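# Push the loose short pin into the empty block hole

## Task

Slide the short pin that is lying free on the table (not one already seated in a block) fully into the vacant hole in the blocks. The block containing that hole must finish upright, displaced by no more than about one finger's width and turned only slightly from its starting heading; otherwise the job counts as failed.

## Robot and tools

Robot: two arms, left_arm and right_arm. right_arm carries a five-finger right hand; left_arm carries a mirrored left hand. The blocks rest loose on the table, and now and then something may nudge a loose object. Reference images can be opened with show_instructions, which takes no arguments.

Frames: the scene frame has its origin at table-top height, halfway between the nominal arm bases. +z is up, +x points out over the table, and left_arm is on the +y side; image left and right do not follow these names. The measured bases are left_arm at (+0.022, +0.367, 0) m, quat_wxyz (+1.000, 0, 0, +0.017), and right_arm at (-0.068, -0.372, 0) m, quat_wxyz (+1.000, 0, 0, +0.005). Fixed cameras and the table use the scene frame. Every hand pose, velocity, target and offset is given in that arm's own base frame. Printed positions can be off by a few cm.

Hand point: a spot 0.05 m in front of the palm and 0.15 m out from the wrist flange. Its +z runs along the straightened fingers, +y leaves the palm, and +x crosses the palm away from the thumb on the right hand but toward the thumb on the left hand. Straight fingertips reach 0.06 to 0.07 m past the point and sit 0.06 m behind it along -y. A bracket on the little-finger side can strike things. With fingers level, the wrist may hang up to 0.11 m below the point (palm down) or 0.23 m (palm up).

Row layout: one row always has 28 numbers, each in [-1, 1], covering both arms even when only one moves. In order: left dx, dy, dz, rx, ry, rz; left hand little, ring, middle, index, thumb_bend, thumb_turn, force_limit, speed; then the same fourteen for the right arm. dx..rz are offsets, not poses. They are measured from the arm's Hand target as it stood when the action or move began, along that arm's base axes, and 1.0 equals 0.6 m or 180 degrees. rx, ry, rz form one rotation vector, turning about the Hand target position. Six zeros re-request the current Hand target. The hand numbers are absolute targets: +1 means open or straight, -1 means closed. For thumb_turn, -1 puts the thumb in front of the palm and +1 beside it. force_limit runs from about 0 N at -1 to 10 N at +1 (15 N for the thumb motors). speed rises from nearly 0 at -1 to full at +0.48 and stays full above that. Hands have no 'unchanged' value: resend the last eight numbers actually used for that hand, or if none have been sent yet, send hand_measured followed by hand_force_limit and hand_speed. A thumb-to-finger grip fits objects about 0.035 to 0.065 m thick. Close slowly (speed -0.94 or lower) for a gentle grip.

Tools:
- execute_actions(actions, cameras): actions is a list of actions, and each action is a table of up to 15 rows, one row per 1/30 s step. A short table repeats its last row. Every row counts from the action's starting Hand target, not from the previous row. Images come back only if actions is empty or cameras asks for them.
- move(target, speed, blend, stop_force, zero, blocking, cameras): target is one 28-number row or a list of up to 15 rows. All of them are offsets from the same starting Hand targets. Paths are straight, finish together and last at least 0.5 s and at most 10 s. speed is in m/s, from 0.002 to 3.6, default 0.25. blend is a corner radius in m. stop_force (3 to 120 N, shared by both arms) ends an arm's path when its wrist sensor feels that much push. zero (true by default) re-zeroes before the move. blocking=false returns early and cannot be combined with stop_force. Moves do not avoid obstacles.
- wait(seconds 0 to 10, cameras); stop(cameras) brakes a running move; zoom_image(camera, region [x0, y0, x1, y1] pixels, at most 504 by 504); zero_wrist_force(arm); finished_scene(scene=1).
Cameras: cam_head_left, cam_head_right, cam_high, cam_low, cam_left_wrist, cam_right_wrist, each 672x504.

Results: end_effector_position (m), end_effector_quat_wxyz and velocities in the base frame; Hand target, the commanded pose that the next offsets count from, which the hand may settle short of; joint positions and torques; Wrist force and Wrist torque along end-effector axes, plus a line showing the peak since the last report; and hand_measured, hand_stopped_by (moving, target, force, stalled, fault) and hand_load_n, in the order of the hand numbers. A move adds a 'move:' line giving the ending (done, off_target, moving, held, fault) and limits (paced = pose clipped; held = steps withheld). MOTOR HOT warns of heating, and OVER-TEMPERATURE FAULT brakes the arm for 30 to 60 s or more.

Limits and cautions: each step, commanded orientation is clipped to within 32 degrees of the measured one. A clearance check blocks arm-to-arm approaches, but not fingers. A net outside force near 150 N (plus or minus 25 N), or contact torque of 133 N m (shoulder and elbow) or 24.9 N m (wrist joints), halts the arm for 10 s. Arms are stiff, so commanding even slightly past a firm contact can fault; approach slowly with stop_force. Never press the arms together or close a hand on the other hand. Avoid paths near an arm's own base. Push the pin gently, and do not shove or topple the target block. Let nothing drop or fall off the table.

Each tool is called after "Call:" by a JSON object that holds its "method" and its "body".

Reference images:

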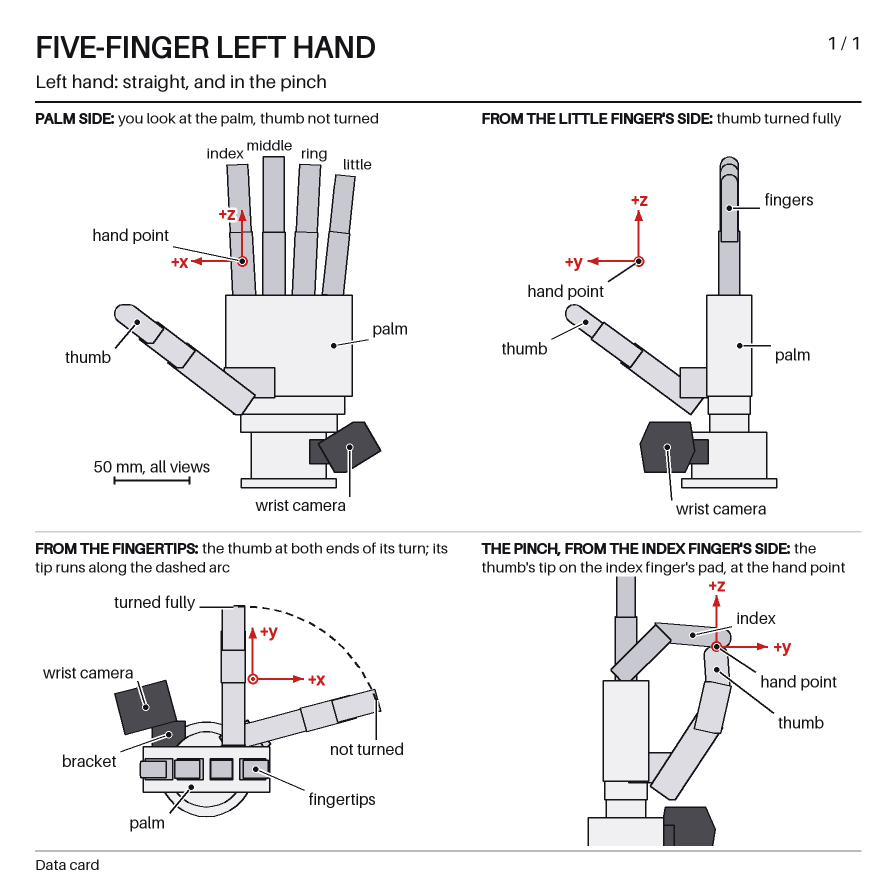

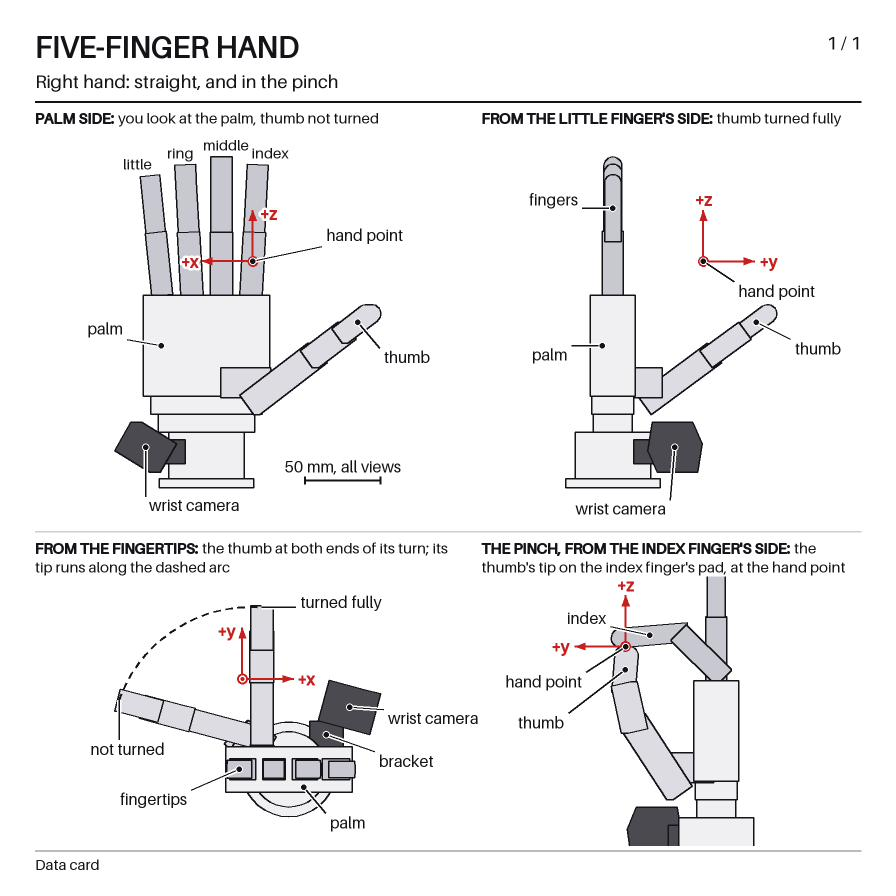

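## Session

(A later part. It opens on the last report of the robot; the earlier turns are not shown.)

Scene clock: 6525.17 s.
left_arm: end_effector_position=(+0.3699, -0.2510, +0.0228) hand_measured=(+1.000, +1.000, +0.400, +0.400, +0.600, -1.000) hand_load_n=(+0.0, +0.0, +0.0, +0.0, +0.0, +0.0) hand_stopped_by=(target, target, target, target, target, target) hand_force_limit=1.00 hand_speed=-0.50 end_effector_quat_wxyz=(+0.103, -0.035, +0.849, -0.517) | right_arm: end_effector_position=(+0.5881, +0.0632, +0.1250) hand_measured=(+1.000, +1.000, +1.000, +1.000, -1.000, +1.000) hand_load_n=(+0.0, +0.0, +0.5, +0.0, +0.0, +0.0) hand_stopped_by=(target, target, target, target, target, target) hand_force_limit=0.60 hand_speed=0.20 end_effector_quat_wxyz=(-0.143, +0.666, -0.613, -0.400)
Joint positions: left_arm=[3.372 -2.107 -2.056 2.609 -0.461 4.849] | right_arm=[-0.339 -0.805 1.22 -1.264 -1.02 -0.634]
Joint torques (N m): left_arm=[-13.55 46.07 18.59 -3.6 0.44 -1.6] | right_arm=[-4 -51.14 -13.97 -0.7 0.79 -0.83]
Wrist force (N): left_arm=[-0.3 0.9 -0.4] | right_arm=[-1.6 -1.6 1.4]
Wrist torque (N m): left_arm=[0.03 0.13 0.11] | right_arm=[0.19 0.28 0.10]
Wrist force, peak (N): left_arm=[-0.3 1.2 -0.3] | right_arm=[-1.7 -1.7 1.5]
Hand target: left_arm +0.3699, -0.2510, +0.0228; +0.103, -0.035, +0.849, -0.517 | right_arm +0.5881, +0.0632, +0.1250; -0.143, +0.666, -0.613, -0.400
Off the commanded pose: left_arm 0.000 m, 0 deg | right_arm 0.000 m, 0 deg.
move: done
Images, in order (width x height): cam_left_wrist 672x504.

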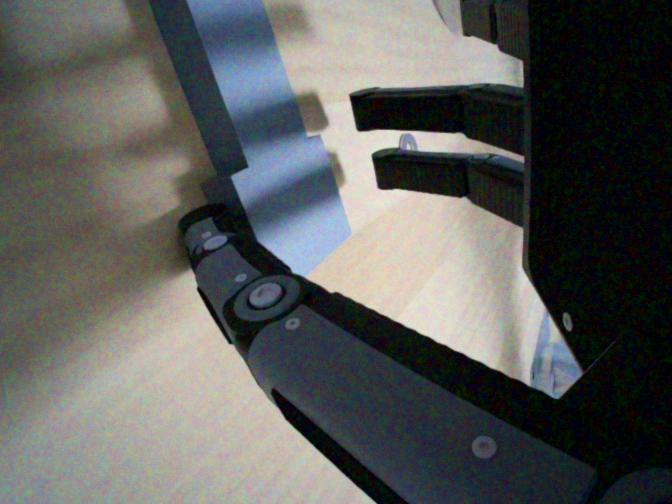

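Call:
{"method": "move", "body": {"target": [[0,0.0200,0,0,0,0,1,1,0.4,0.4,0.6,-1,1.0,-0.5,0,0,0,0,0,0,1,1,1,1,-1,1,0.6,0.2],[0,0.0250,0.1200,0,0,0,1,1,0.4,0.4,0.6,-1,1.0,-0.5,0,0,0,0,0,0,1,1,1,1,-1,1,0.6,0.2],[0.1200,-0.2000,0.1300,0,0,0.0833,1,1,0.4,0.4,0.6,-1,1.0,-0.5,0,0,0,0,0,0,1,1,1,1,-1,1,0.6,0.2]], "speed": 0.15, "blend": [0,0.01,0], "cameras": ["cam_left_wrist","cam_high","cam_head_right"]}}

Call:
{"method": "zoom_image", "body": {"camera": "cam_high", "region": [340, 230, 440, 310]}}

Scene clock: 6536.93 s.
left_arm: end_effector_position=(+0.4419, -0.3710, +0.1008) hand_measured=(+1.000, +1.000, +0.400, +0.400, +0.600, -1.000) hand_load_n=(+0.0, +0.0, +0.0, +0.0, +0.0, +0.0) hand_stopped_by=(target, target, target, target, target, target) hand_force_limit=1.00 hand_speed=-0.50 end_effector_quat_wxyz=(+0.170, -0.146, +0.837, -0.499) | right_arm: end_effector_position=(+0.5881, +0.0632, +0.1250) hand_measured=(+1.000, +1.000, +1.000, +1.000, -1.000, +1.000) hand_load_n=(+0.0, +0.0, +0.0, +0.0, +0.0, +0.0) hand_stopped_by=(target, target, target, target, target, target) hand_force_limit=0.60 hand_speed=0.20 end_effector_quat_wxyz=(-0.143, +0.666, -0.613, -0.400)
Joint positions: left_arm=[2.994 -1.88 -1.859 3.051 -0.776 3.828] | right_arm=[-0.339 -0.805 1.22 -1.264 -1.02 -0.634]
Joint torques (N m): left_arm=[-14.77 46.28 8.52 0.91 -0.37 -2.24] | right_arm=[-4.19 -51.12 -13.85 -0.62 0.69 -0.94]
Wrist force (N): left_arm=[-0.2 1.0 -0.2] | right_arm=[-1.5 -1.5 1.1]
Wrist torque (N m): left_arm=[0.02 0.13 0.11] | right_arm=[0.21 0.28 0.11]
Wrist force, peak (N): left_arm=[-0.5 1.8 0.1] | right_arm=[-1.7 -1.7 1.4]
Hand target: left_arm +0.4419, -0.3710, +0.1008; +0.170, -0.146, +0.837, -0.499 | right_arm +0.5881, +0.0632, +0.1250; -0.143, +0.666, -0.613, -0.400
Off the commanded pose: left_arm 0.000 m, 0 deg | right_arm 0.000 m, 0 deg.
move: done
Images, in order (width x height): cam_head_right 672x504, cam_high 672x504, cam_left_wrist 672x504.

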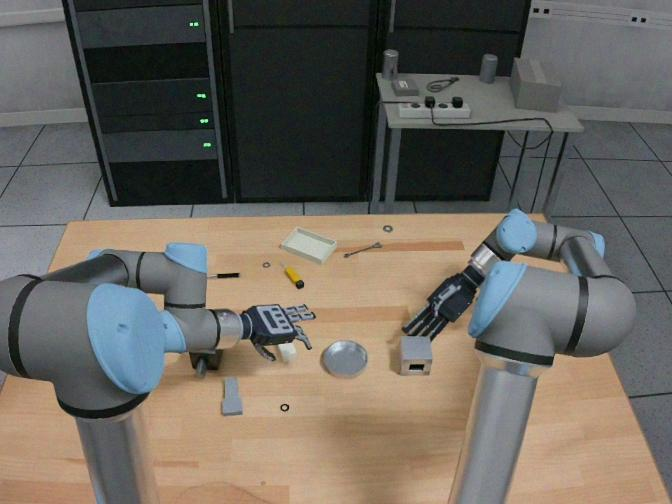

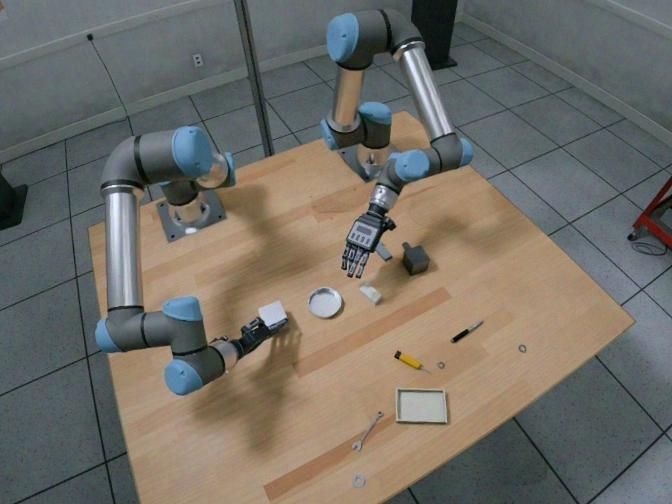

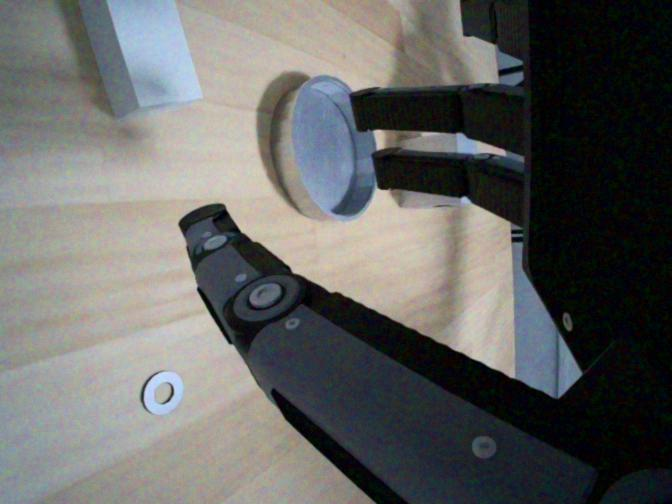

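Scaled by 5.040.

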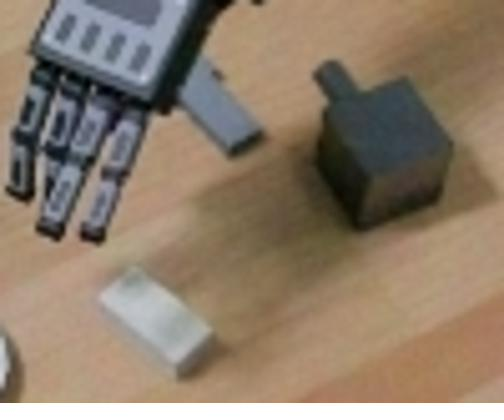

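Call:
{"method": "move", "body": {"target": [0.0468,-0.0400,-0.0763,0,0,-0.0333,1,1,0.4,0.4,0.6,-1,1.0,-0.5,0,0,0,0,0,0,1,1,1,1,-1,1,0.6,0.2], "speed": 0.1, "cameras": ["cam_left_wrist","cam_high"]}}

Call:
{"method": "zoom_image", "body": {"camera": "cam_high", "region": [320, 240, 420, 320]}}

Scene clock: 6558.50 s.
left_arm: end_effector_position=(+0.4699, -0.3950, +0.0551) hand_measured=(+1.000, +1.000, +0.400, +0.400, +0.600, -1.000) hand_load_n=(+0.0, -0.5, +0.0, +0.0, +0.0, +0.0) hand_stopped_by=(target, target, target, target, target, target) hand_force_limit=1.00 hand_speed=-0.50 end_effector_quat_wxyz=(+0.144, -0.102, +0.844, -0.507) | right_arm: end_effector_position=(+0.5881, +0.0632, +0.1250) hand_measured=(+1.000, +1.000, +1.000, +1.000, -1.000, +1.000) hand_load_n=(+0.0, +0.0, +0.5, +0.0, +0.0, +0.0) hand_stopped_by=(target, target, target, target, target, target) hand_force_limit=0.60 hand_speed=0.20 end_effector_quat_wxyz=(-0.143, +0.666, -0.613, -0.400)
Joint positions: left_arm=[2.971 -2.062 -1.738 3.054 -0.714 3.907] | right_arm=[-0.339 -0.805 1.22 -1.264 -1.02 -0.634]
Joint torques (N m): left_arm=[-14.47 25.14 27.29 -2.61 2.24 2.27] | right_arm=[-4.03 -50.94 -13.61 -0.71 0.68 -0.87]
Wrist force (N): left_arm=[-0.3 1.1 -0.2] | right_arm=[-1.6 -1.6 1.5]
Wrist torque (N m): left_arm=[0.02 0.13 0.03] | right_arm=[0.19 0.27 0.10]
Wrist force, peak (N): left_arm=[-0.5 1.3 0.2] | right_arm=[-1.8 -1.7 1.4]
Hand target: left_arm +0.4700, -0.3950, +0.0550; +0.144, -0.102, +0.844, -0.507 | right_arm +0.5881, +0.0632, +0.1250; -0.143, +0.666, -0.613, -0.400
Off the commanded pose: left_arm 0.000 m, 0 deg | right_arm 0.000 m, 0 deg.
move: done
Images, in order (width x height): cam_high 672x504, cam_left_wrist 672x504.

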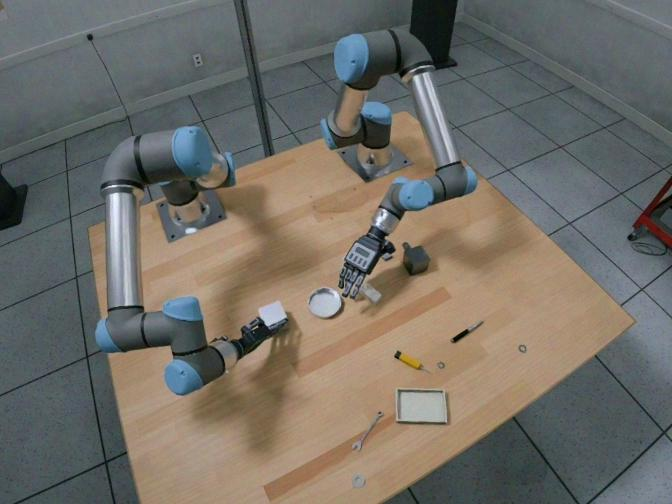

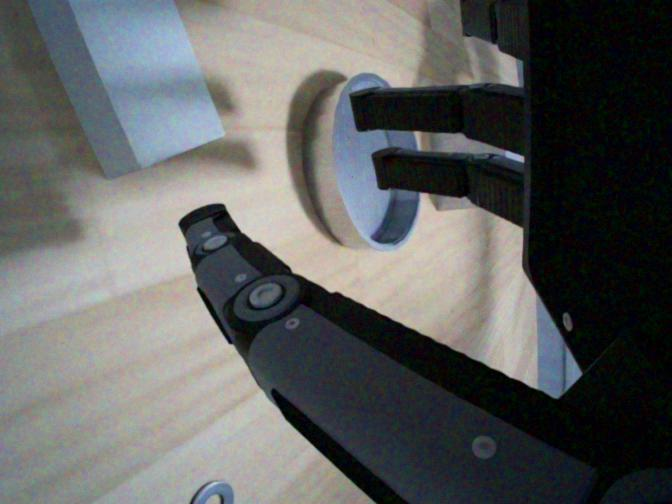

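Scaled by 5.040.

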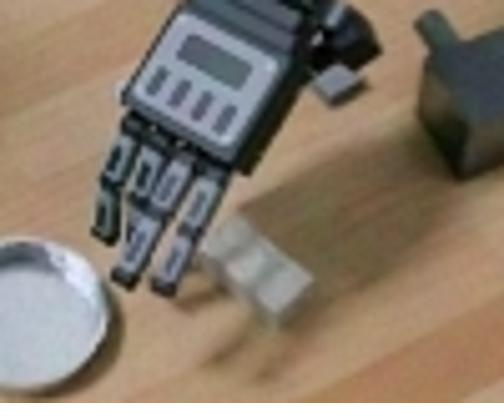

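Call:
{"method": "move", "body": {"target": [0.0000,0.0000,-0.0167,0,0,-0.0194,1,1,0.4,0.4,0.6,-1,1.0,-0.5,0,0,0,0,0,0,1,1,1,1,-1,1,0.6,0.2], "speed": 0.1, "cameras": ["cam_left_wrist"]}}

Scene clock: 6592.47 s.
left_arm: end_effector_position=(+0.4699, -0.3950, +0.0450) hand_measured=(+1.000, +1.000, +0.400, +0.400, +0.600, -1.000) hand_load_n=(+0.0, +0.0, +0.0, +0.0, +0.0, +0.0) hand_stopped_by=(target, target, target, target, target, target) hand_force_limit=1.00 hand_speed=-0.50 end_effector_quat_wxyz=(+0.128, -0.076, +0.847, -0.511) end_effector_velocity=(-0.001, +0.000, +0.000) end_effector_angular_velocity=(+0.001, +0.000, -0.004) | right_arm: end_effector_position=(+0.5881, +0.0632, +0.1250) hand_measured=(+1.000, +1.000, +1.000, +1.000, -1.000, +1.000) hand_load_n=(+0.0, +0.0, +0.0, +0.0, +0.0, +0.0) hand_stopped_by=(target, target, target, target, target, target) hand_force_limit=0.60 hand_speed=0.20 end_effector_quat_wxyz=(-0.143, +0.666, -0.613, -0.400)
Joint positions: left_arm=[2.982 -2.109 -1.706 3.007 -0.663 3.987] | right_arm=[-0.339 -0.805 1.22 -1.264 -1.02 -0.634]
Joint velocities: left_arm=[-0.001 -0.001 0.001 -0.003 0.002 0.005] | right_arm=[within noise]
Joint torques (N m): left_arm=[12.08 24.98 26.38 -2.68 2.39 2.39] | right_arm=[-4.38 -50.87 -14.49 -0.63 0.51 -0.79]
Wrist force (N): left_arm=[-0.2 1.0 -0.5] | right_arm=[-1.6 -1.5 1.3]
Wrist torque (N m): left_arm=[0.02 0.11 0.03] | right_arm=[0.21 0.28 0.11]
Wrist force, peak (N): left_arm=[-0.4 1.2 -0.2] | right_arm=[-1.6 -1.7 1.6]
Hand target: left_arm +0.4700, -0.3950, +0.0450; +0.128, -0.076, +0.847, -0.511 | right_arm +0.5881, +0.0632, +0.1250; -0.143, +0.666, -0.613, -0.400
Off the commanded pose: left_arm 0.000 m, 0 deg | right_arm 0.000 m, 0 deg.
move: done
Images, in order (width x height): cam_left_wrist 672x504.

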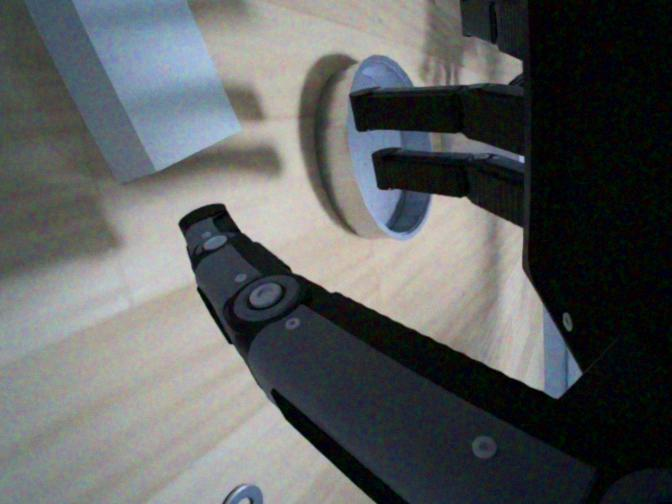

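Call:
{"method": "move", "body": {"target": [0.0467,0.0250,-0.0083,0,0,0.0,1,1,0.4,0.4,0.6,-1,1.0,-0.5,0,0,0,0,0,0,1,1,1,1,-1,1,0.6,0.2], "speed": 0.08, "cameras": ["cam_left_wrist","cam_high"]}}

Call:
{"method": "zoom_image", "body": {"camera": "cam_high", "region": [320, 240, 420, 320]}}

Scene clock: 6611.00 s.
left_arm: end_effector_position=(+0.4978, -0.3801, +0.0400) hand_measured=(+1.000, +1.000, +0.400, +0.400, +0.600, -1.000) hand_load_n=(+0.0, +0.0, +0.0, +0.0, +0.0, +0.0) hand_stopped_by=(target, target, target, target, target, target) hand_force_limit=1.00 hand_speed=-0.50 end_effector_quat_wxyz=(+0.128, -0.076, +0.847, -0.511) | right_arm: end_effector_position=(+0.5881, +0.0632, +0.1250) hand_measured=(+1.000, +1.000, +1.000, +1.000, -1.000, +1.000) hand_load_n=(+0.0, +0.0, +0.5, +0.0, +0.0, +0.0) hand_stopped_by=(target, target, target, target, target, target) hand_force_limit=0.60 hand_speed=0.20 end_effector_quat_wxyz=(-0.143, +0.666, -0.613, -0.400)
Joint positions: left_arm=[3.022 -2.163 -1.638 2.954 -0.636 4.036] | right_arm=[-0.339 -0.805 1.22 -1.264 -1.02 -0.634]
Joint torques (N m): left_arm=[12.46 26.05 28.27 -3.14 2.57 2.21] | right_arm=[-4.23 -51.36 -14.36 -0.74 0.55 -0.88]
Wrist force (N): left_arm=[-0.4 0.6 -0.6] | right_arm=[-1.6 -1.7 1.4]
Wrist torque (N m): left_arm=[-0.02 0.16 0.03] | right_arm=[0.18 0.27 0.10]
Wrist force, peak (N): left_arm=[-0.8 0.9 -0.7] | right_arm=[-1.7 -1.6 1.5]
Hand target: left_arm +0.4980, -0.3800, +0.0400; +0.128, -0.076, +0.847, -0.511 | right_arm +0.5881, +0.0632, +0.1250; -0.143, +0.666, -0.613, -0.400
Off the commanded pose: left_arm 0.000 m, 0 deg | right_arm 0.000 m, 0 deg.
move: done
Images, in order (width x height): cam_high 672x504, cam_left_wrist 672x504.

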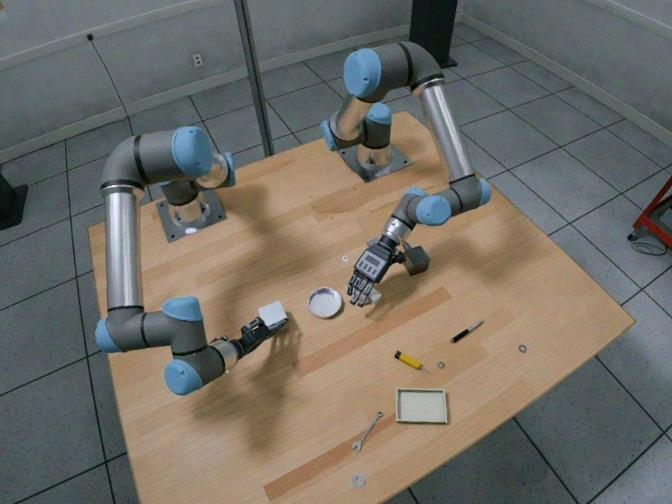

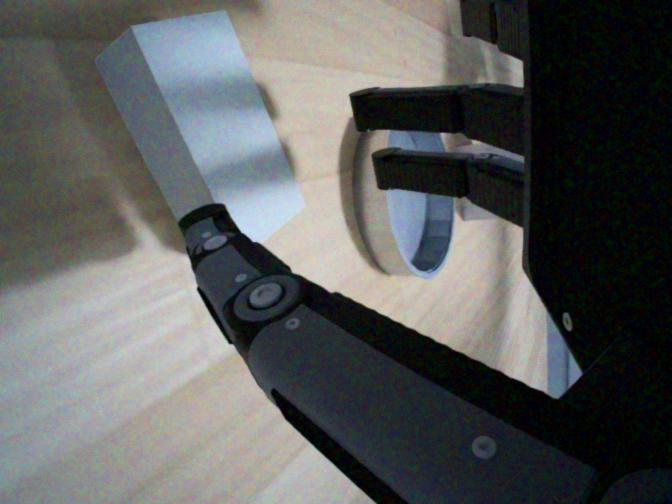

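Scaled by 5.040.

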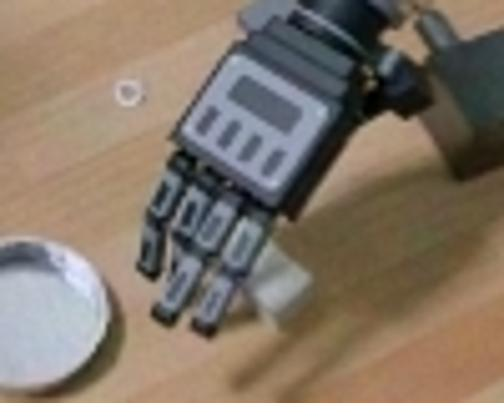

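Call:
{"method": "move", "body": {"target": [0.0000,0.0045,-0.0267,0,0,0.0,1,1,0.4,0.4,0.6,-1,1.0,-0.5,0,0,0,0,0,0,1,1,1,1,-1,1,0.6,0.2], "speed": 0.02, "stop_force": 4, "cameras": ["cam_left_wrist","cam_high"]}}

Call:
{"method": "zoom_image", "body": {"camera": "cam_left_wrist", "region": [80, 0, 400, 240]}}

Scene clock: 6632.23 s.
left_arm: end_effector_position=(+0.4980, -0.3773, +0.0240) hand_measured=(+1.000, +1.000, +0.400, +0.400, +0.600, -1.000) hand_load_n=(+0.0, -0.5, +0.0, +0.0, +0.0, +0.5) hand_stopped_by=(target, target, target, target, target, target) hand_force_limit=1.00 hand_speed=-0.50 end_effector_quat_wxyz=(+0.128, -0.076, +0.847, -0.511) | right_arm: end_effector_position=(+0.5881, +0.0632, +0.1250) hand_measured=(+1.000, +1.000, +1.000, +1.000, -1.000, +1.000) hand_load_n=(+0.0, +0.0, +0.5, +0.0, +0.0, +0.0) hand_stopped_by=(target, target, target, target, target, target) hand_force_limit=0.60 hand_speed=0.20 end_effector_quat_wxyz=(-0.143, +0.666, -0.613, -0.400)
Joint positions: left_arm=[3.028 -2.186 -1.65 2.983 -0.632 4.044] | right_arm=[-0.339 -0.805 1.22 -1.264 -1.02 -0.634]
Joint torques (N m): left_arm=[12.62 27.38 4.98 0.17 2.37 1.96] | right_arm=[-4.37 -51.96 -15.04 -0.55 0.33 -1.08]
Wrist force (N): left_arm=[-0.5 0.6 -0.5] | right_arm=[-1.5 -1.5 1.4]
Wrist torque (N m): left_arm=[-0.04 0.16 0.04] | right_arm=[0.21 0.25 0.12]
Wrist force, peak (N): left_arm=[-0.4 0.9 -0.9] | right_arm=[-1.8 -1.6 1.5]
Hand target: left_arm +0.4980, -0.3773, +0.0240; +0.128, -0.076, +0.847, -0.511 | right_arm +0.5881, +0.0632, +0.1250; -0.143, +0.666, -0.613, -0.400
Off the commanded pose: left_arm 0.000 m, 0 deg | right_arm 0.000 m, 0 deg.
move: done
Images, in order (width x height): cam_high 672x504, cam_left_wrist 672x504.

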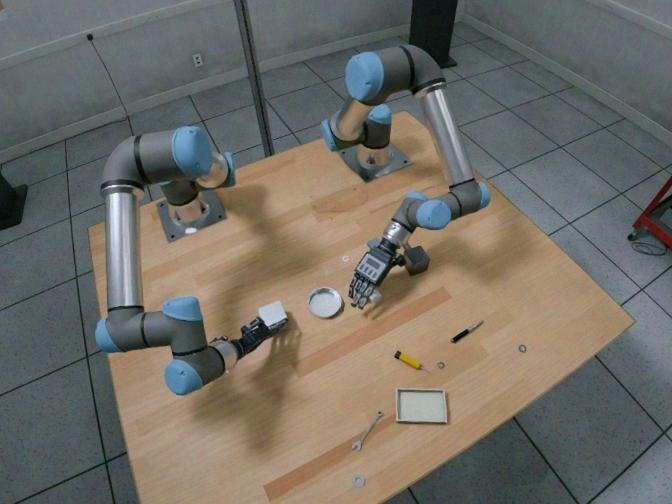

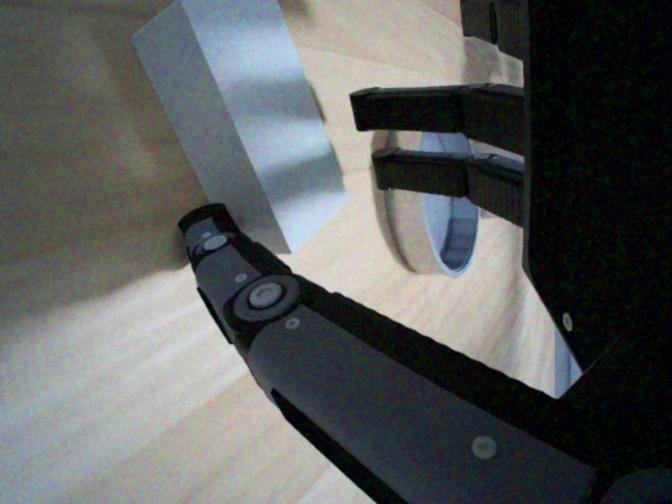

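Scaled by 1.575 from the camera's 672x504 image, which has a finer 960x720 frame.

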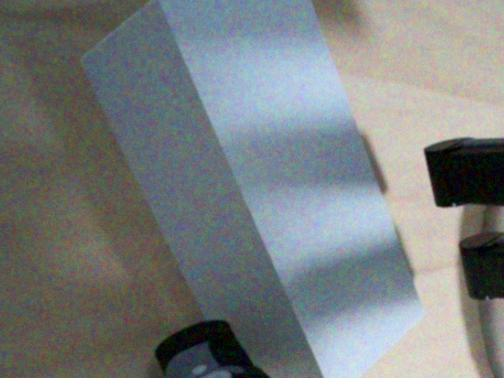

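Call:
{"method": "move", "body": {"target": [0,0,0,0,0,0,1,1,-0.5,-0.4,0.6,-1,1.0,-0.95,0,0,0,0,0,0,1,1,1,1,-1,1,0.6,0.2], "speed": 0.02}}

Call:
{"method": "wait", "body": {"seconds": 2, "cameras": ["cam_left_wrist"]}}

Scene clock: 6646.80 s.
left_arm: end_effector_position=(+0.4980, -0.3773, +0.0240) hand_measured=(+1.000, +1.000, -0.062, -0.102, +0.602, -1.000) hand_load_n=(+0.0, +0.0, +7.5, +9.0, +9.0, +3.5) hand_stopped_by=(target, target, force, force, target, target) hand_force_limit=1.00 hand_speed=-0.95 end_effector_quat_wxyz=(+0.128, -0.076, +0.847, -0.511) | right_arm: end_effector_position=(+0.5881, +0.0632, +0.1250) hand_measured=(+1.000, +1.000, +1.000, +1.000, -1.000, +1.000) hand_load_n=(+0.0, +0.0, +0.0, +0.0, +0.0, +0.0) hand_stopped_by=(target, target, target, target, target, target) hand_force_limit=0.60 hand_speed=0.20 end_effector_quat_wxyz=(-0.143, +0.666, -0.613, -0.400)
Joint positions: left_arm=[3.028 -2.186 -1.65 2.983 -0.632 4.044] | right_arm=[-0.339 -0.805 1.22 -1.264 -1.02 -0.634]
Joint torques (N m): left_arm=[12.4 28.01 6.4 -1.04 -0.64 1.91] | right_arm=[-4 -51.93 -15.35 -0.53 0.44 -1.02]
Wrist force (N): left_arm=[0.2 -12.4 -4.0] | right_arm=[-1.4 -1.6 1.4]
Wrist torque (N m): left_arm=[-0.41 0.09 0.26] | right_arm=[0.18 0.25 0.11]
Wrist force, peak (N): left_arm=[0.2 -13.0 -3.5] | right_arm=[-1.8 -1.5 1.5]
Hand target: left_arm +0.4980, -0.3773, +0.0240; +0.128, -0.076, +0.847, -0.511 | right_arm +0.5881, +0.0632, +0.1250; -0.143, +0.666, -0.613, -0.400
Off the commanded pose: left_arm 0.000 m, 0 deg | right_arm 0.000 m, 0 deg.
move: done

Scene clock: 6648.80 s.
left_arm: end_effector_position=(+0.4980, -0.3773, +0.0240) hand_measured=(+1.000, +1.000, -0.062, -0.102, +0.602, -1.000) hand_load_n=(+0.0, +0.0, +7.5, +9.5, +9.0, +3.5) hand_stopped_by=(target, target, force, force, target, target) hand_force_limit=1.00 hand_speed=-0.95 end_effector_quat_wxyz=(+0.128, -0.076, +0.847, -0.511) | right_arm: end_effector_position=(+0.5881, +0.0632, +0.1250) hand_measured=(+1.000, +1.000, +1.000, +1.000, -1.000, +1.000) hand_load_n=(+0.0, +0.0, +0.5, +0.0, +0.0, +0.0) hand_stopped_by=(target, target, target, target, target, target) hand_force_limit=0.60 hand_speed=0.20 end_effector_quat_wxyz=(-0.143, +0.666, -0.613, -0.400)
Joint positions: left_arm=[3.028 -2.186 -1.65 2.983 -0.632 4.044] | right_arm=[-0.339 -0.805 1.22 -1.264 -1.02 -0.634]
Joint torques (N m): left_arm=[11.21 28.21 6.62 -2.63 -1.88 1.43] | right_arm=[-3.57 -51.55 -14.75 -0.58 0.29 -1.01]
Wrist force (N): left_arm=[0.2 -12.6 -4.0] | right_arm=[-1.6 -1.5 1.3]
Wrist torque (N m): left_arm=[-0.44 0.09 0.26] | right_arm=[0.22 0.29 0.10]
Wrist force, peak (N): left_arm=[-0.1 -12.9 -3.9] | right_arm=[-1.8 -1.6 1.5]
Hand target: left_arm +0.4980, -0.3773, +0.0240; +0.128, -0.076, +0.847, -0.511 | right_arm +0.5881, +0.0632, +0.1250; -0.143, +0.666, -0.613, -0.400
Off the commanded pose: left_arm 0.000 m, 0 deg | right_arm 0.000 m, 0 deg.
wait: 2.00 s; at rest by 0.17 s
Images, in order (width x height): cam_left_wrist 672x504.

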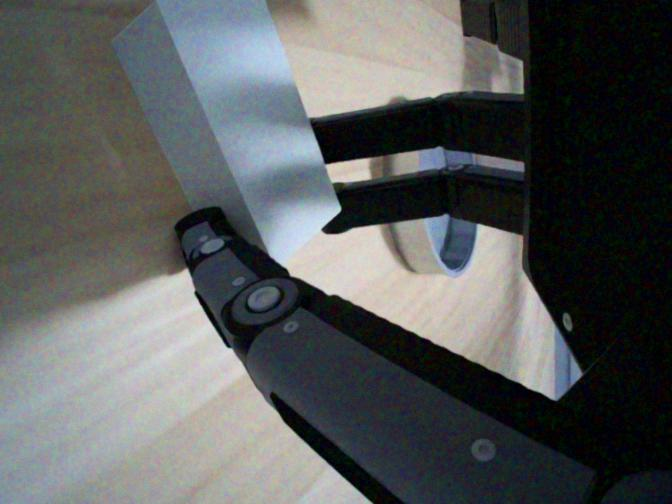

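Call:
{"method": "move", "body": {"target": [0,0,0,0,0,0,1,1,0.3,0.3,0.6,-1,1.0,-0.5,0,0,0,0,0,0,1,1,1,1,-1,1,0.6,0.2], "speed": 0.02}}

Call:
{"method": "move", "body": {"target": [0.0068,0.0012,0.0033,0,0,0,1,1,0.3,0.3,0.6,-1,1.0,-0.5,0,0,0,0,0,0,1,1,1,1,-1,1,0.6,0.2], "speed": 0.02, "cameras": ["cam_left_wrist"]}}

Call:
{"method": "move", "body": {"target": [0,0,0,0,0,0,1,1,-0.5,-0.4,0.6,-1,1.0,-0.95,0,0,0,0,0,0,1,1,1,1,-1,1,0.6,0.2], "speed": 0.02, "cameras": ["cam_left_wrist"]}}

Scene clock: 6665.07 s.
left_arm: end_effector_position=(+0.4980, -0.3773, +0.0240) hand_measured=(+1.000, +1.000, +0.300, +0.300, +0.600, -1.000) hand_load_n=(+0.0, +0.0, +0.0, +0.0, +0.0, +0.0) hand_stopped_by=(target, target, target, target, target, target) hand_force_limit=1.00 hand_speed=-0.50 end_effector_quat_wxyz=(+0.128, -0.076, +0.847, -0.511) | right_arm: end_effector_position=(+0.5881, +0.0632, +0.1250) hand_measured=(+1.000, +1.000, +1.000, +1.000, -1.000, +1.000) hand_load_n=(+0.0, +0.0, +0.0, +0.0, +0.0, +0.0) hand_stopped_by=(target, target, target, target, target, target) hand_force_limit=0.60 hand_speed=0.20 end_effector_quat_wxyz=(-0.143, +0.666, -0.613, -0.400)
Joint positions: left_arm=[3.028 -2.186 -1.65 2.983 -0.632 4.044] | right_arm=[-0.339 -0.805 1.22 -1.264 -1.02 -0.634]
Joint torques (N m): left_arm=[10.1 30.66 9.41 -1.46 2 0.64] | right_arm=[-3.77 -51.34 -15.62 -0.59 0.16 -1.17]
Wrist force (N): left_arm=[-0.3 0.6 -0.5] | right_arm=[-1.6 -1.2 1.3]
Wrist torque (N m): left_arm=[-0.04 0.14 0.04] | right_arm=[0.25 0.29 0.11]
Wrist force, peak (N): left_arm=[0.0 -12.9 -3.8] | right_arm=[-1.6 -1.7 1.5]
Hand target: left_arm +0.4980, -0.3773, +0.0240; +0.128, -0.076, +0.847, -0.511 | right_arm +0.5881, +0.0632, +0.1250; -0.143, +0.666, -0.613, -0.400
Off the commanded pose: left_arm 0.000 m, 0 deg | right_arm 0.000 m, 0 deg.
move: done

Scene clock: 6665.87 s.
left_arm: end_effector_position=(+0.5019, -0.3766, +0.0259) hand_measured=(+1.000, +1.000, +0.300, +0.300, +0.600, -1.000) hand_load_n=(+0.0, +0.0, +0.0, +0.0, +0.0, +0.0) hand_stopped_by=(target, target, target, target, target, target) hand_force_limit=1.00 hand_speed=-0.50 end_effector_quat_wxyz=(+0.128, -0.076, +0.847, -0.511) | right_arm: end_effector_position=(+0.5881, +0.0632, +0.1250) hand_measured=(+1.000, +1.000, +1.000, +1.000, -1.000, +1.000) hand_load_n=(+0.0, +0.0, +0.5, +0.0, +0.0, +0.0) hand_stopped_by=(target, target, target, target, target, target) hand_force_limit=0.60 hand_speed=0.20 end_effector_quat_wxyz=(-0.143, +0.666, -0.613, -0.400)
Joint positions: left_arm=[3.031 -2.191 -1.637 2.972 -0.63 4.047] | right_arm=[-0.339 -0.805 1.22 -1.264 -1.02 -0.634]
Joint torques (N m): left_arm=[14.15 28.38 25.94 -3.03 2.4 2.13] | right_arm=[-4.12 -52.11 -15.26 -0.42 0.15 -1.07]
Wrist force (N): left_arm=[-0.6 0.7 -0.6] | right_arm=[-1.4 -1.8 1.2]
Wrist torque (N m): left_arm=[-0.01 0.17 0.03] | right_arm=[0.18 0.26 0.11]
Wrist force, peak (N): left_arm=[-0.5 0.8 -0.9] | right_arm=[-1.6 -1.6 1.7]
Hand target: left_arm +0.5021, -0.3766, +0.0259; +0.128, -0.076, +0.847, -0.511 | right_arm +0.5881, +0.0632, +0.1250; -0.143, +0.666, -0.613, -0.400
Off the commanded pose: left_arm 0.000 m, 0 deg | right_arm 0.000 m, 0 deg.
move: done
Images, in order (width x height): cam_left_wrist 672x504.

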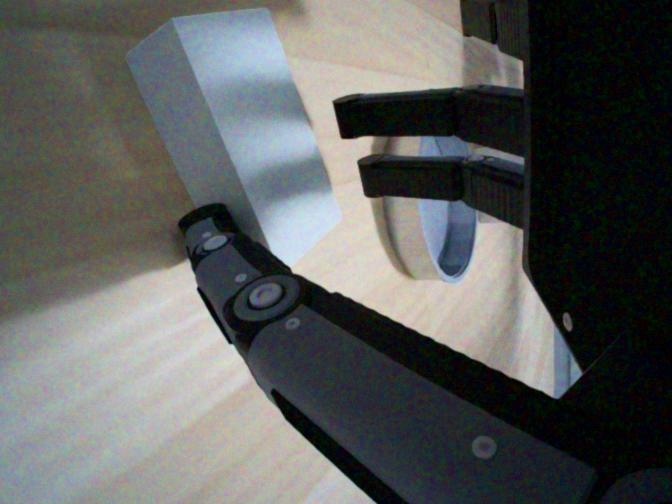

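Scene clock: 6668.97 s.
left_arm: end_effector_position=(+0.5021, -0.3766, +0.0260) hand_measured=(+1.000, +1.000, -0.060, -0.104, +0.602, -1.000) hand_load_n=(+0.0, +0.0, +6.0, +11.0, +9.0, +2.5) hand_stopped_by=(target, target, force, force, target, target) hand_force_limit=1.00 hand_speed=-0.95 end_effector_quat_wxyz=(+0.128, -0.076, +0.847, -0.511) | right_arm: end_effector_position=(+0.5881, +0.0632, +0.1250) hand_measured=(+1.000, +1.000, +1.000, +1.000, -1.000, +1.000) hand_load_n=(+0.0, +0.0, +0.5, +0.0, +0.0, +0.0) hand_stopped_by=(target, target, target, target, target, target) hand_force_limit=0.60 hand_speed=0.20 end_effector_quat_wxyz=(-0.143, +0.666, -0.613, -0.400)
Joint positions: left_arm=[3.031 -2.191 -1.636 2.971 -0.63 4.047] | right_arm=[-0.339 -0.805 1.22 -1.264 -1.02 -0.634]
Joint torques (N m): left_arm=[12.21 28.71 16.78 -2.34 -0.65 1.71] | right_arm=[-4.39 -52.46 -15.66 -0.62 0.13 -1.06]
Wrist force (N): left_arm=[0.2 -13.5 -4.4] | right_arm=[-1.5 -1.4 1.5]
Wrist torque (N m): left_arm=[-0.47 0.08 0.26] | right_arm=[0.21 0.26 0.11]
Wrist force, peak (N): left_arm=[0.4 -13.8 -4.3] | right_arm=[-1.6 -1.8 1.6]
Hand target: left_arm +0.5021, -0.3766, +0.0259; +0.128, -0.076, +0.847, -0.511 | right_arm +0.5881, +0.0632, +0.1250; -0.143, +0.666, -0.613, -0.400
Off the commanded pose: left_arm 0.000 m, 0 deg | right_arm 0.000 m, 0 deg.
move: done
Images, in order (width x height): cam_left_wrist 672x504.

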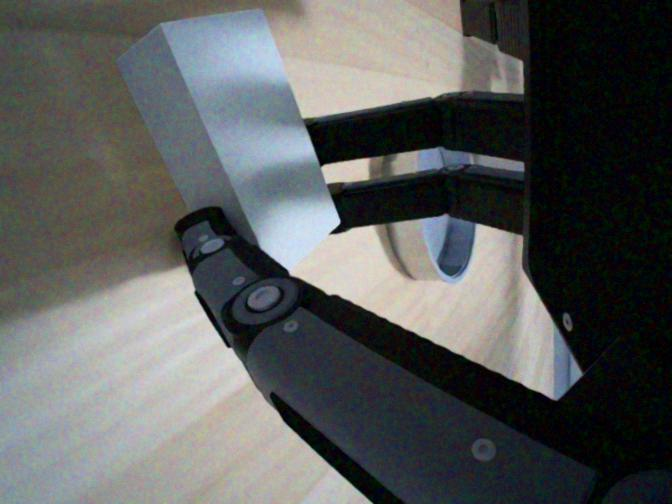

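Call:
{"method": "move", "body": {"target": [0,0,0,0,0,0,1,1,0.25,0.25,0.6,-1,1.0,-0.5,0,0,0,0,0,0,1,1,1,1,-1,1,0.6,0.2], "speed": 0.02}}

Call:
{"method": "move", "body": {"target": [0.0052,0.0009,0.0,0,0,0,1,1,0.25,0.25,0.6,-1,1.0,-0.5,0,0,0,0,0,0,1,1,1,1,-1,1,0.6,0.2], "speed": 0.02}}

Call:
{"method": "move", "body": {"target": [0,0,0,0,0,0,1,1,-0.52,-0.42,0.6,-1,1.0,-0.95,0,0,0,0,0,0,1,1,1,1,-1,1,0.6,0.2], "speed": 0.02}}

Call:
{"method": "move", "body": {"target": [0,0,0.0600,0,0,0,1,1,-0.52,-0.42,0.6,-1,1.0,-0.95,0,0,0,0,0,0,1,1,1,1,-1,1,0.6,0.2], "speed": 0.06, "cameras": ["cam_left_wrist","cam_high"]}}

Scene clock: 6690.03 s.
left_arm: end_effector_position=(+0.5020, -0.3766, +0.0259) hand_measured=(+1.000, +1.000, +0.250, +0.250, +0.600, -1.000) hand_load_n=(+0.0, +0.0, +0.0, +0.0, +0.0, +0.5) hand_stopped_by=(target, target, target, target, target, target) hand_force_limit=1.00 hand_speed=-0.50 end_effector_quat_wxyz=(+0.128, -0.076, +0.847, -0.511) | right_arm: end_effector_position=(+0.5881, +0.0632, +0.1250) hand_measured=(+1.000, +1.000, +1.000, +1.000, -1.000, +1.000) hand_load_n=(-0.5, +0.0, +0.5, +0.0, +0.0, +0.0) hand_stopped_by=(target, target, target, target, target, target) hand_force_limit=0.60 hand_speed=0.20 end_effector_quat_wxyz=(-0.143, +0.666, -0.613, -0.400)
Joint positions: left_arm=[3.031 -2.191 -1.636 2.971 -0.63 4.047] | right_arm=[-0.339 -0.805 1.22 -1.264 -1.02 -0.634]
Joint torques (N m): left_arm=[11.93 31.04 12.71 -0.38 2.19 1.42] | right_arm=[-3.77 -52.05 -16.13 -0.59 -0.01 -1.16]
Wrist force (N): left_arm=[-0.5 0.6 -0.6] | right_arm=[-1.5 -1.4 1.5]
Wrist torque (N m): left_arm=[-0.03 0.16 0.03] | right_arm=[0.20 0.26 0.11]
Wrist force, peak (N): left_arm=[0.1 -13.7 -4.5] | right_arm=[-1.7 -1.5 1.7]
Hand target: left_arm +0.5021, -0.3766, +0.0259; +0.128, -0.076, +0.847, -0.511 | right_arm +0.5881, +0.0632, +0.1250; -0.143, +0.666, -0.613, -0.400
Off the commanded pose: left_arm 0.000 m, 0 deg | right_arm 0.000 m, 0 deg.
move: done

Scene clock: 6690.80 s.
left_arm: end_effector_position=(+0.5050, -0.3761, +0.0259) hand_measured=(+1.000, +1.000, +0.250, +0.250, +0.600, -1.000) hand_load_n=(+0.0, -0.5, +0.0, +0.0, +0.0, +0.0) hand_stopped_by=(target, target, target, target, target, target) hand_force_limit=1.00 hand_speed=-0.50 end_effector_quat_wxyz=(+0.128, -0.076, +0.847, -0.511) | right_arm: end_effector_position=(+0.5881, +0.0632, +0.1250) hand_measured=(+1.000, +1.000, +1.000, +1.000, -1.000, +1.000) hand_load_n=(+0.0, +0.0, +0.5, +0.0, +0.0, +0.0) hand_stopped_by=(target, target, target, target, target, target) hand_force_limit=0.60 hand_speed=0.20 end_effector_quat_wxyz=(-0.143, +0.666, -0.613, -0.400)
Joint positions: left_arm=[3.033 -2.196 -1.627 2.966 -0.629 4.049] | right_arm=[-0.339 -0.805 1.22 -1.264 -1.02 -0.634]
Joint torques (N m): left_arm=[12.24 29.52 27.91 -2.87 2.26 1.87] | right_arm=[-4.63 -51.6 -16.37 -0.61 0.17 -1.07]
Wrist force (N): left_arm=[-0.4 0.7 -0.5] | right_arm=[-1.5 -1.5 1.3]
Wrist torque (N m): left_arm=[-0.03 0.14 0.04] | right_arm=[0.22 0.26 0.11]
Wrist force, peak (N): left_arm=[-0.6 1.1 -0.6] | right_arm=[-1.7 -1.6 1.4]
Hand target: left_arm +0.5052, -0.3761, +0.0259; +0.128, -0.076, +0.847, -0.511 | right_arm +0.5881, +0.0632, +0.1250; -0.143, +0.666, -0.613, -0.400
Off the commanded pose: left_arm 0.000 m, 0 deg | right_arm 0.000 m, 0 deg.
move: done

Scene clock: 6693.53 s.
left_arm: end_effector_position=(+0.5052, -0.3761, +0.0260) hand_measured=(+1.000, +1.000, -0.062, -0.102, +0.602, -1.000) hand_load_n=(+0.0, +0.0, +7.0, +10.5, +9.0, +2.0) hand_stopped_by=(target, target, force, force, target, target) hand_force_limit=1.00 hand_speed=-0.95 end_effector_quat_wxyz=(+0.128, -0.076, +0.847, -0.511) | right_arm: end_effector_position=(+0.5881, +0.0632, +0.1250) hand_measured=(+1.000, +1.000, +1.000, +1.000, -1.000, +1.000) hand_load_n=(+0.0, +0.0, +0.5, +0.0, +0.0, +0.0) hand_stopped_by=(target, target, target, target, target, target) hand_force_limit=0.60 hand_speed=0.20 end_effector_quat_wxyz=(-0.143, +0.666, -0.613, -0.400)
Joint positions: left_arm=[3.033 -2.196 -1.627 2.965 -0.629 4.049] | right_arm=[-0.339 -0.805 1.22 -1.264 -1.02 -0.634]
Joint torques (N m): left_arm=[12.99 29.65 17.16 -1.94 -0.75 2.1] | right_arm=[-3.47 -51.52 -15.31 -0.6 -0.03 -1.12]
Wrist force (N): left_arm=[0.5 -13.6 -5.1] | right_arm=[-1.5 -1.6 1.3]
Wrist torque (N m): left_arm=[-0.48 0.04 0.27] | right_arm=[0.19 0.27 0.10]
Wrist force, peak (N): left_arm=[0.3 -14.0 -4.1] | right_arm=[-1.6 -1.6 1.6]
Hand target: left_arm +0.5052, -0.3761, +0.0259; +0.128, -0.076, +0.847, -0.511 | right_arm +0.5881, +0.0632, +0.1250; -0.143, +0.666, -0.613, -0.400
Off the commanded pose: left_arm 0.000 m, 0 deg | right_arm 0.000 m, 0 deg.
move: done

Scene clock: 6694.67 s.
left_arm: end_effector_position=(+0.5052, -0.3760, +0.0618) hand_measured=(+1.000, +1.000, -0.062, -0.102, +0.604, -1.000) hand_load_n=(+0.0, +0.0, +5.0, +6.0, +12.5, +2.0) hand_stopped_by=(target, target, force, force, target, target) hand_force_limit=1.00 hand_speed=-0.95 end_effector_quat_wxyz=(+0.128, -0.076, +0.847, -0.511) | right_arm: end_effector_position=(+0.5881, +0.0632, +0.1250) hand_measured=(+1.000, +1.000, +1.000, +1.000, -1.000, +1.000) hand_load_n=(+0.0, +0.0, +0.5, +0.0, +0.0, +0.0) hand_stopped_by=(target, target, target, target, target, target) hand_force_limit=0.60 hand_speed=0.20 end_effector_quat_wxyz=(-0.143, +0.666, -0.613, -0.400)
Joint positions: left_arm=[3.033 -2.146 -1.602 2.89 -0.629 4.049] | right_arm=[-0.339 -0.805 1.22 -1.264 -1.02 -0.634]
Joint torques (N m): left_arm=[-7.16 55.96 28.01 -2.97 0.81 2.01] | right_arm=[-4.74 -51.81 -15.98 -0.54 0.2 -1.09]
Wrist force (N): left_arm=[-0.3 1.1 -0.7] | right_arm=[-1.6 -1.5 1.5]
Wrist torque (N m): left_arm=[0.02 0.13 0.02] | right_arm=[0.20 0.28 0.10]
Wrist force, peak (N): left_arm=[0.2 -13.5 -5.1] | right_arm=[-1.6 -1.7 1.4]
Hand target: left_arm +0.5052, -0.3761, +0.0619; +0.128, -0.076, +0.847, -0.511 | right_arm +0.5881, +0.0632, +0.1250; -0.143, +0.666, -0.613, -0.400
Off the commanded pose: left_arm 0.000 m, 0 deg | right_arm 0.000 m, 0 deg.
move: done
Images, in order (width x height): cam_high 672x504, cam_left_wrist 672x504.

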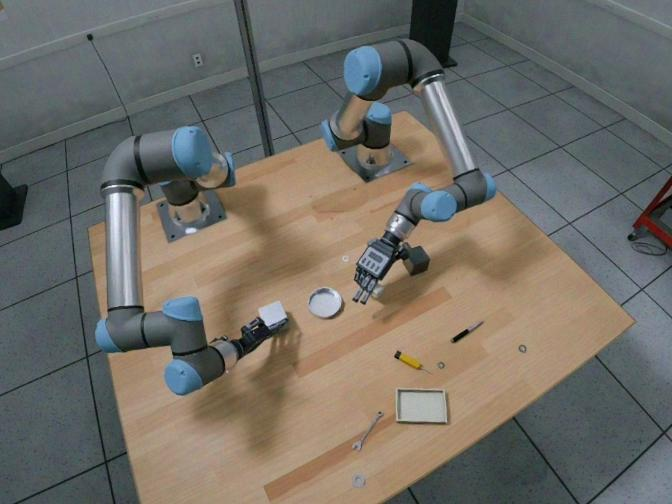

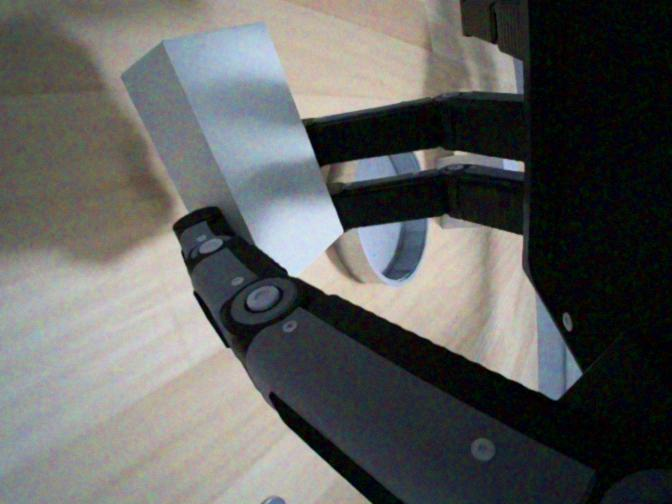

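Call:
{"method": "move", "body": {"target": [[0,0,0,0,0,0,1,1,-0.55,-0.46,0.6,-1,1.0,-0.95,0,0,0,0,0,0,1,1,1,1,-1,1,0.6,0.2],[0,0,0.0635,0,0,0,1,1,-0.55,-0.46,0.6,-1,1.0,-0.95,0,0,0,0,0,0,1,1,1,1,-1,1,0.6,0.2],[-0.292,-0.3733,0.0635,0,0,-0.0806,1,1,-0.55,-0.46,0.6,-1,1.0,-0.95,0,0,0,0,0,0,1,1,1,1,-1,1,0.6,0.2],[-0.292,-0.4608,-0.0283,0,0,-0.0806,1,1,-0.55,-0.46,0.6,-1,1.0,-0.95,0,0,0,0,0,0,1,1,1,1,-1,1,0.6,0.2]], "speed": 0.12, "blend": [0,0.02,0.02,0], "cameras": ["cam_left_wrist","cam_high","cam_right_wrist"]}}

Call:
{"method": "zoom_image", "body": {"camera": "cam_right_wrist", "region": [190, 0, 570, 250]}}

Scene clock: 6729.87 s.
left_arm: end_effector_position=(+0.3300, -0.6524, +0.0451) hand_measured=(+1.000, +1.000, -0.092, -0.132, +0.606, -1.000) hand_load_n=(+0.0, +0.5, +10.0, +10.0, +24.5, +3.5) hand_stopped_by=(target, target, force, force, target, target) hand_force_limit=1.00 hand_speed=-0.95 end_effector_quat_wxyz=(+0.063, +0.031, +0.849, -0.523) | right_arm: end_effector_position=(+0.5881, +0.0632, +0.1250) hand_measured=(+1.000, +1.000, +1.000, +1.000, -1.000, +1.000) hand_load_n=(+0.0, +0.0, +0.5, +0.0, +0.0, +0.0) hand_stopped_by=(target, target, target, target, target, target) hand_force_limit=0.60 hand_speed=0.20 end_effector_quat_wxyz=(-0.143, +0.666, -0.613, -0.400)
Joint positions: left_arm=[2.442 -2.253 -1.414 3.053 -0.882 3.719] | right_arm=[-0.339 -0.805 1.22 -1.264 -1.02 -0.634]
Joint torques (N m): left_arm=[-16.75 33.92 28.15 1.31 -0.87 -2.28] | right_arm=[-4.35 -52.67 -16.57 -0.58 0.01 -1.28]
Wrist force (N): left_arm=[-0.2 1.7 -0.3] | right_arm=[-1.6 -1.5 1.5]
Wrist torque (N m): left_arm=[0.09 0.10 0.10] | right_arm=[0.20 0.28 0.10]
Wrist force, peak (N): left_arm=[-0.2 1.9 0.4] | right_arm=[-1.7 -1.7 1.5]
Hand target: left_arm +0.3300, -0.6525, +0.0450; +0.063, +0.031, +0.849, -0.523 | right_arm +0.5881, +0.0632, +0.1250; -0.143, +0.666, -0.613, -0.400
Off the commanded pose: left_arm 0.000 m, 0 deg | right_arm 0.000 m, 0 deg.
move: done; blend cut to 0.0191 m at target 2
Images, in order (width x height): cam_high 672x504, cam_left_wrist 672x504, cam_right_wrist 672x504.

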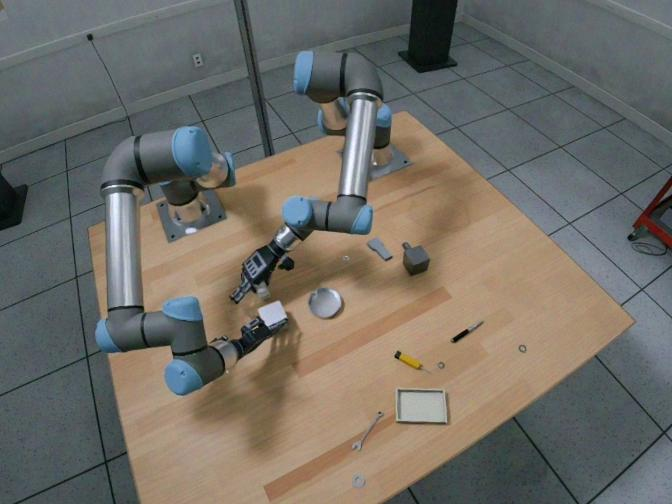

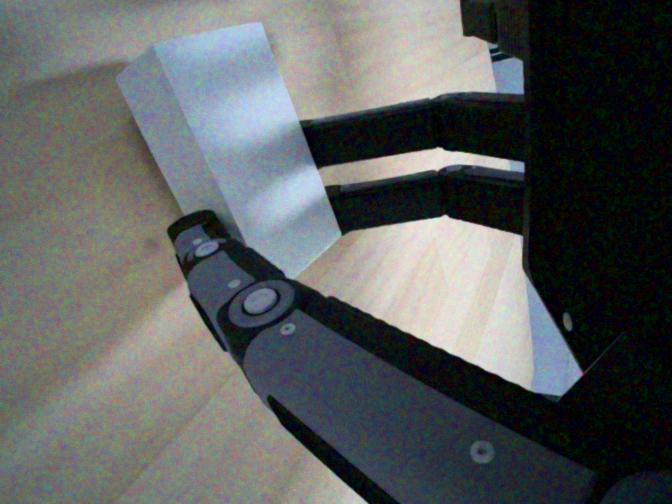

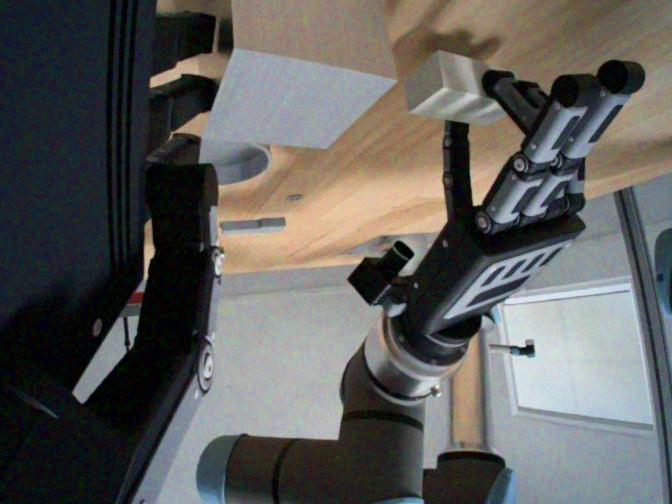

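Scaled by 1.326 from the camera's 672x504 image, which has a finer 960x720 frame.

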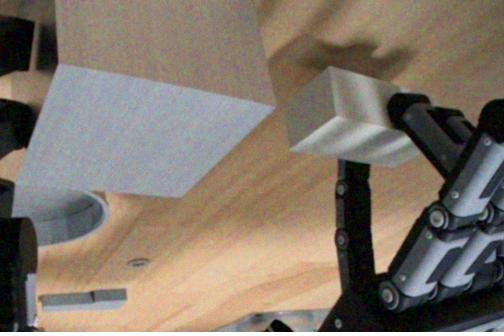

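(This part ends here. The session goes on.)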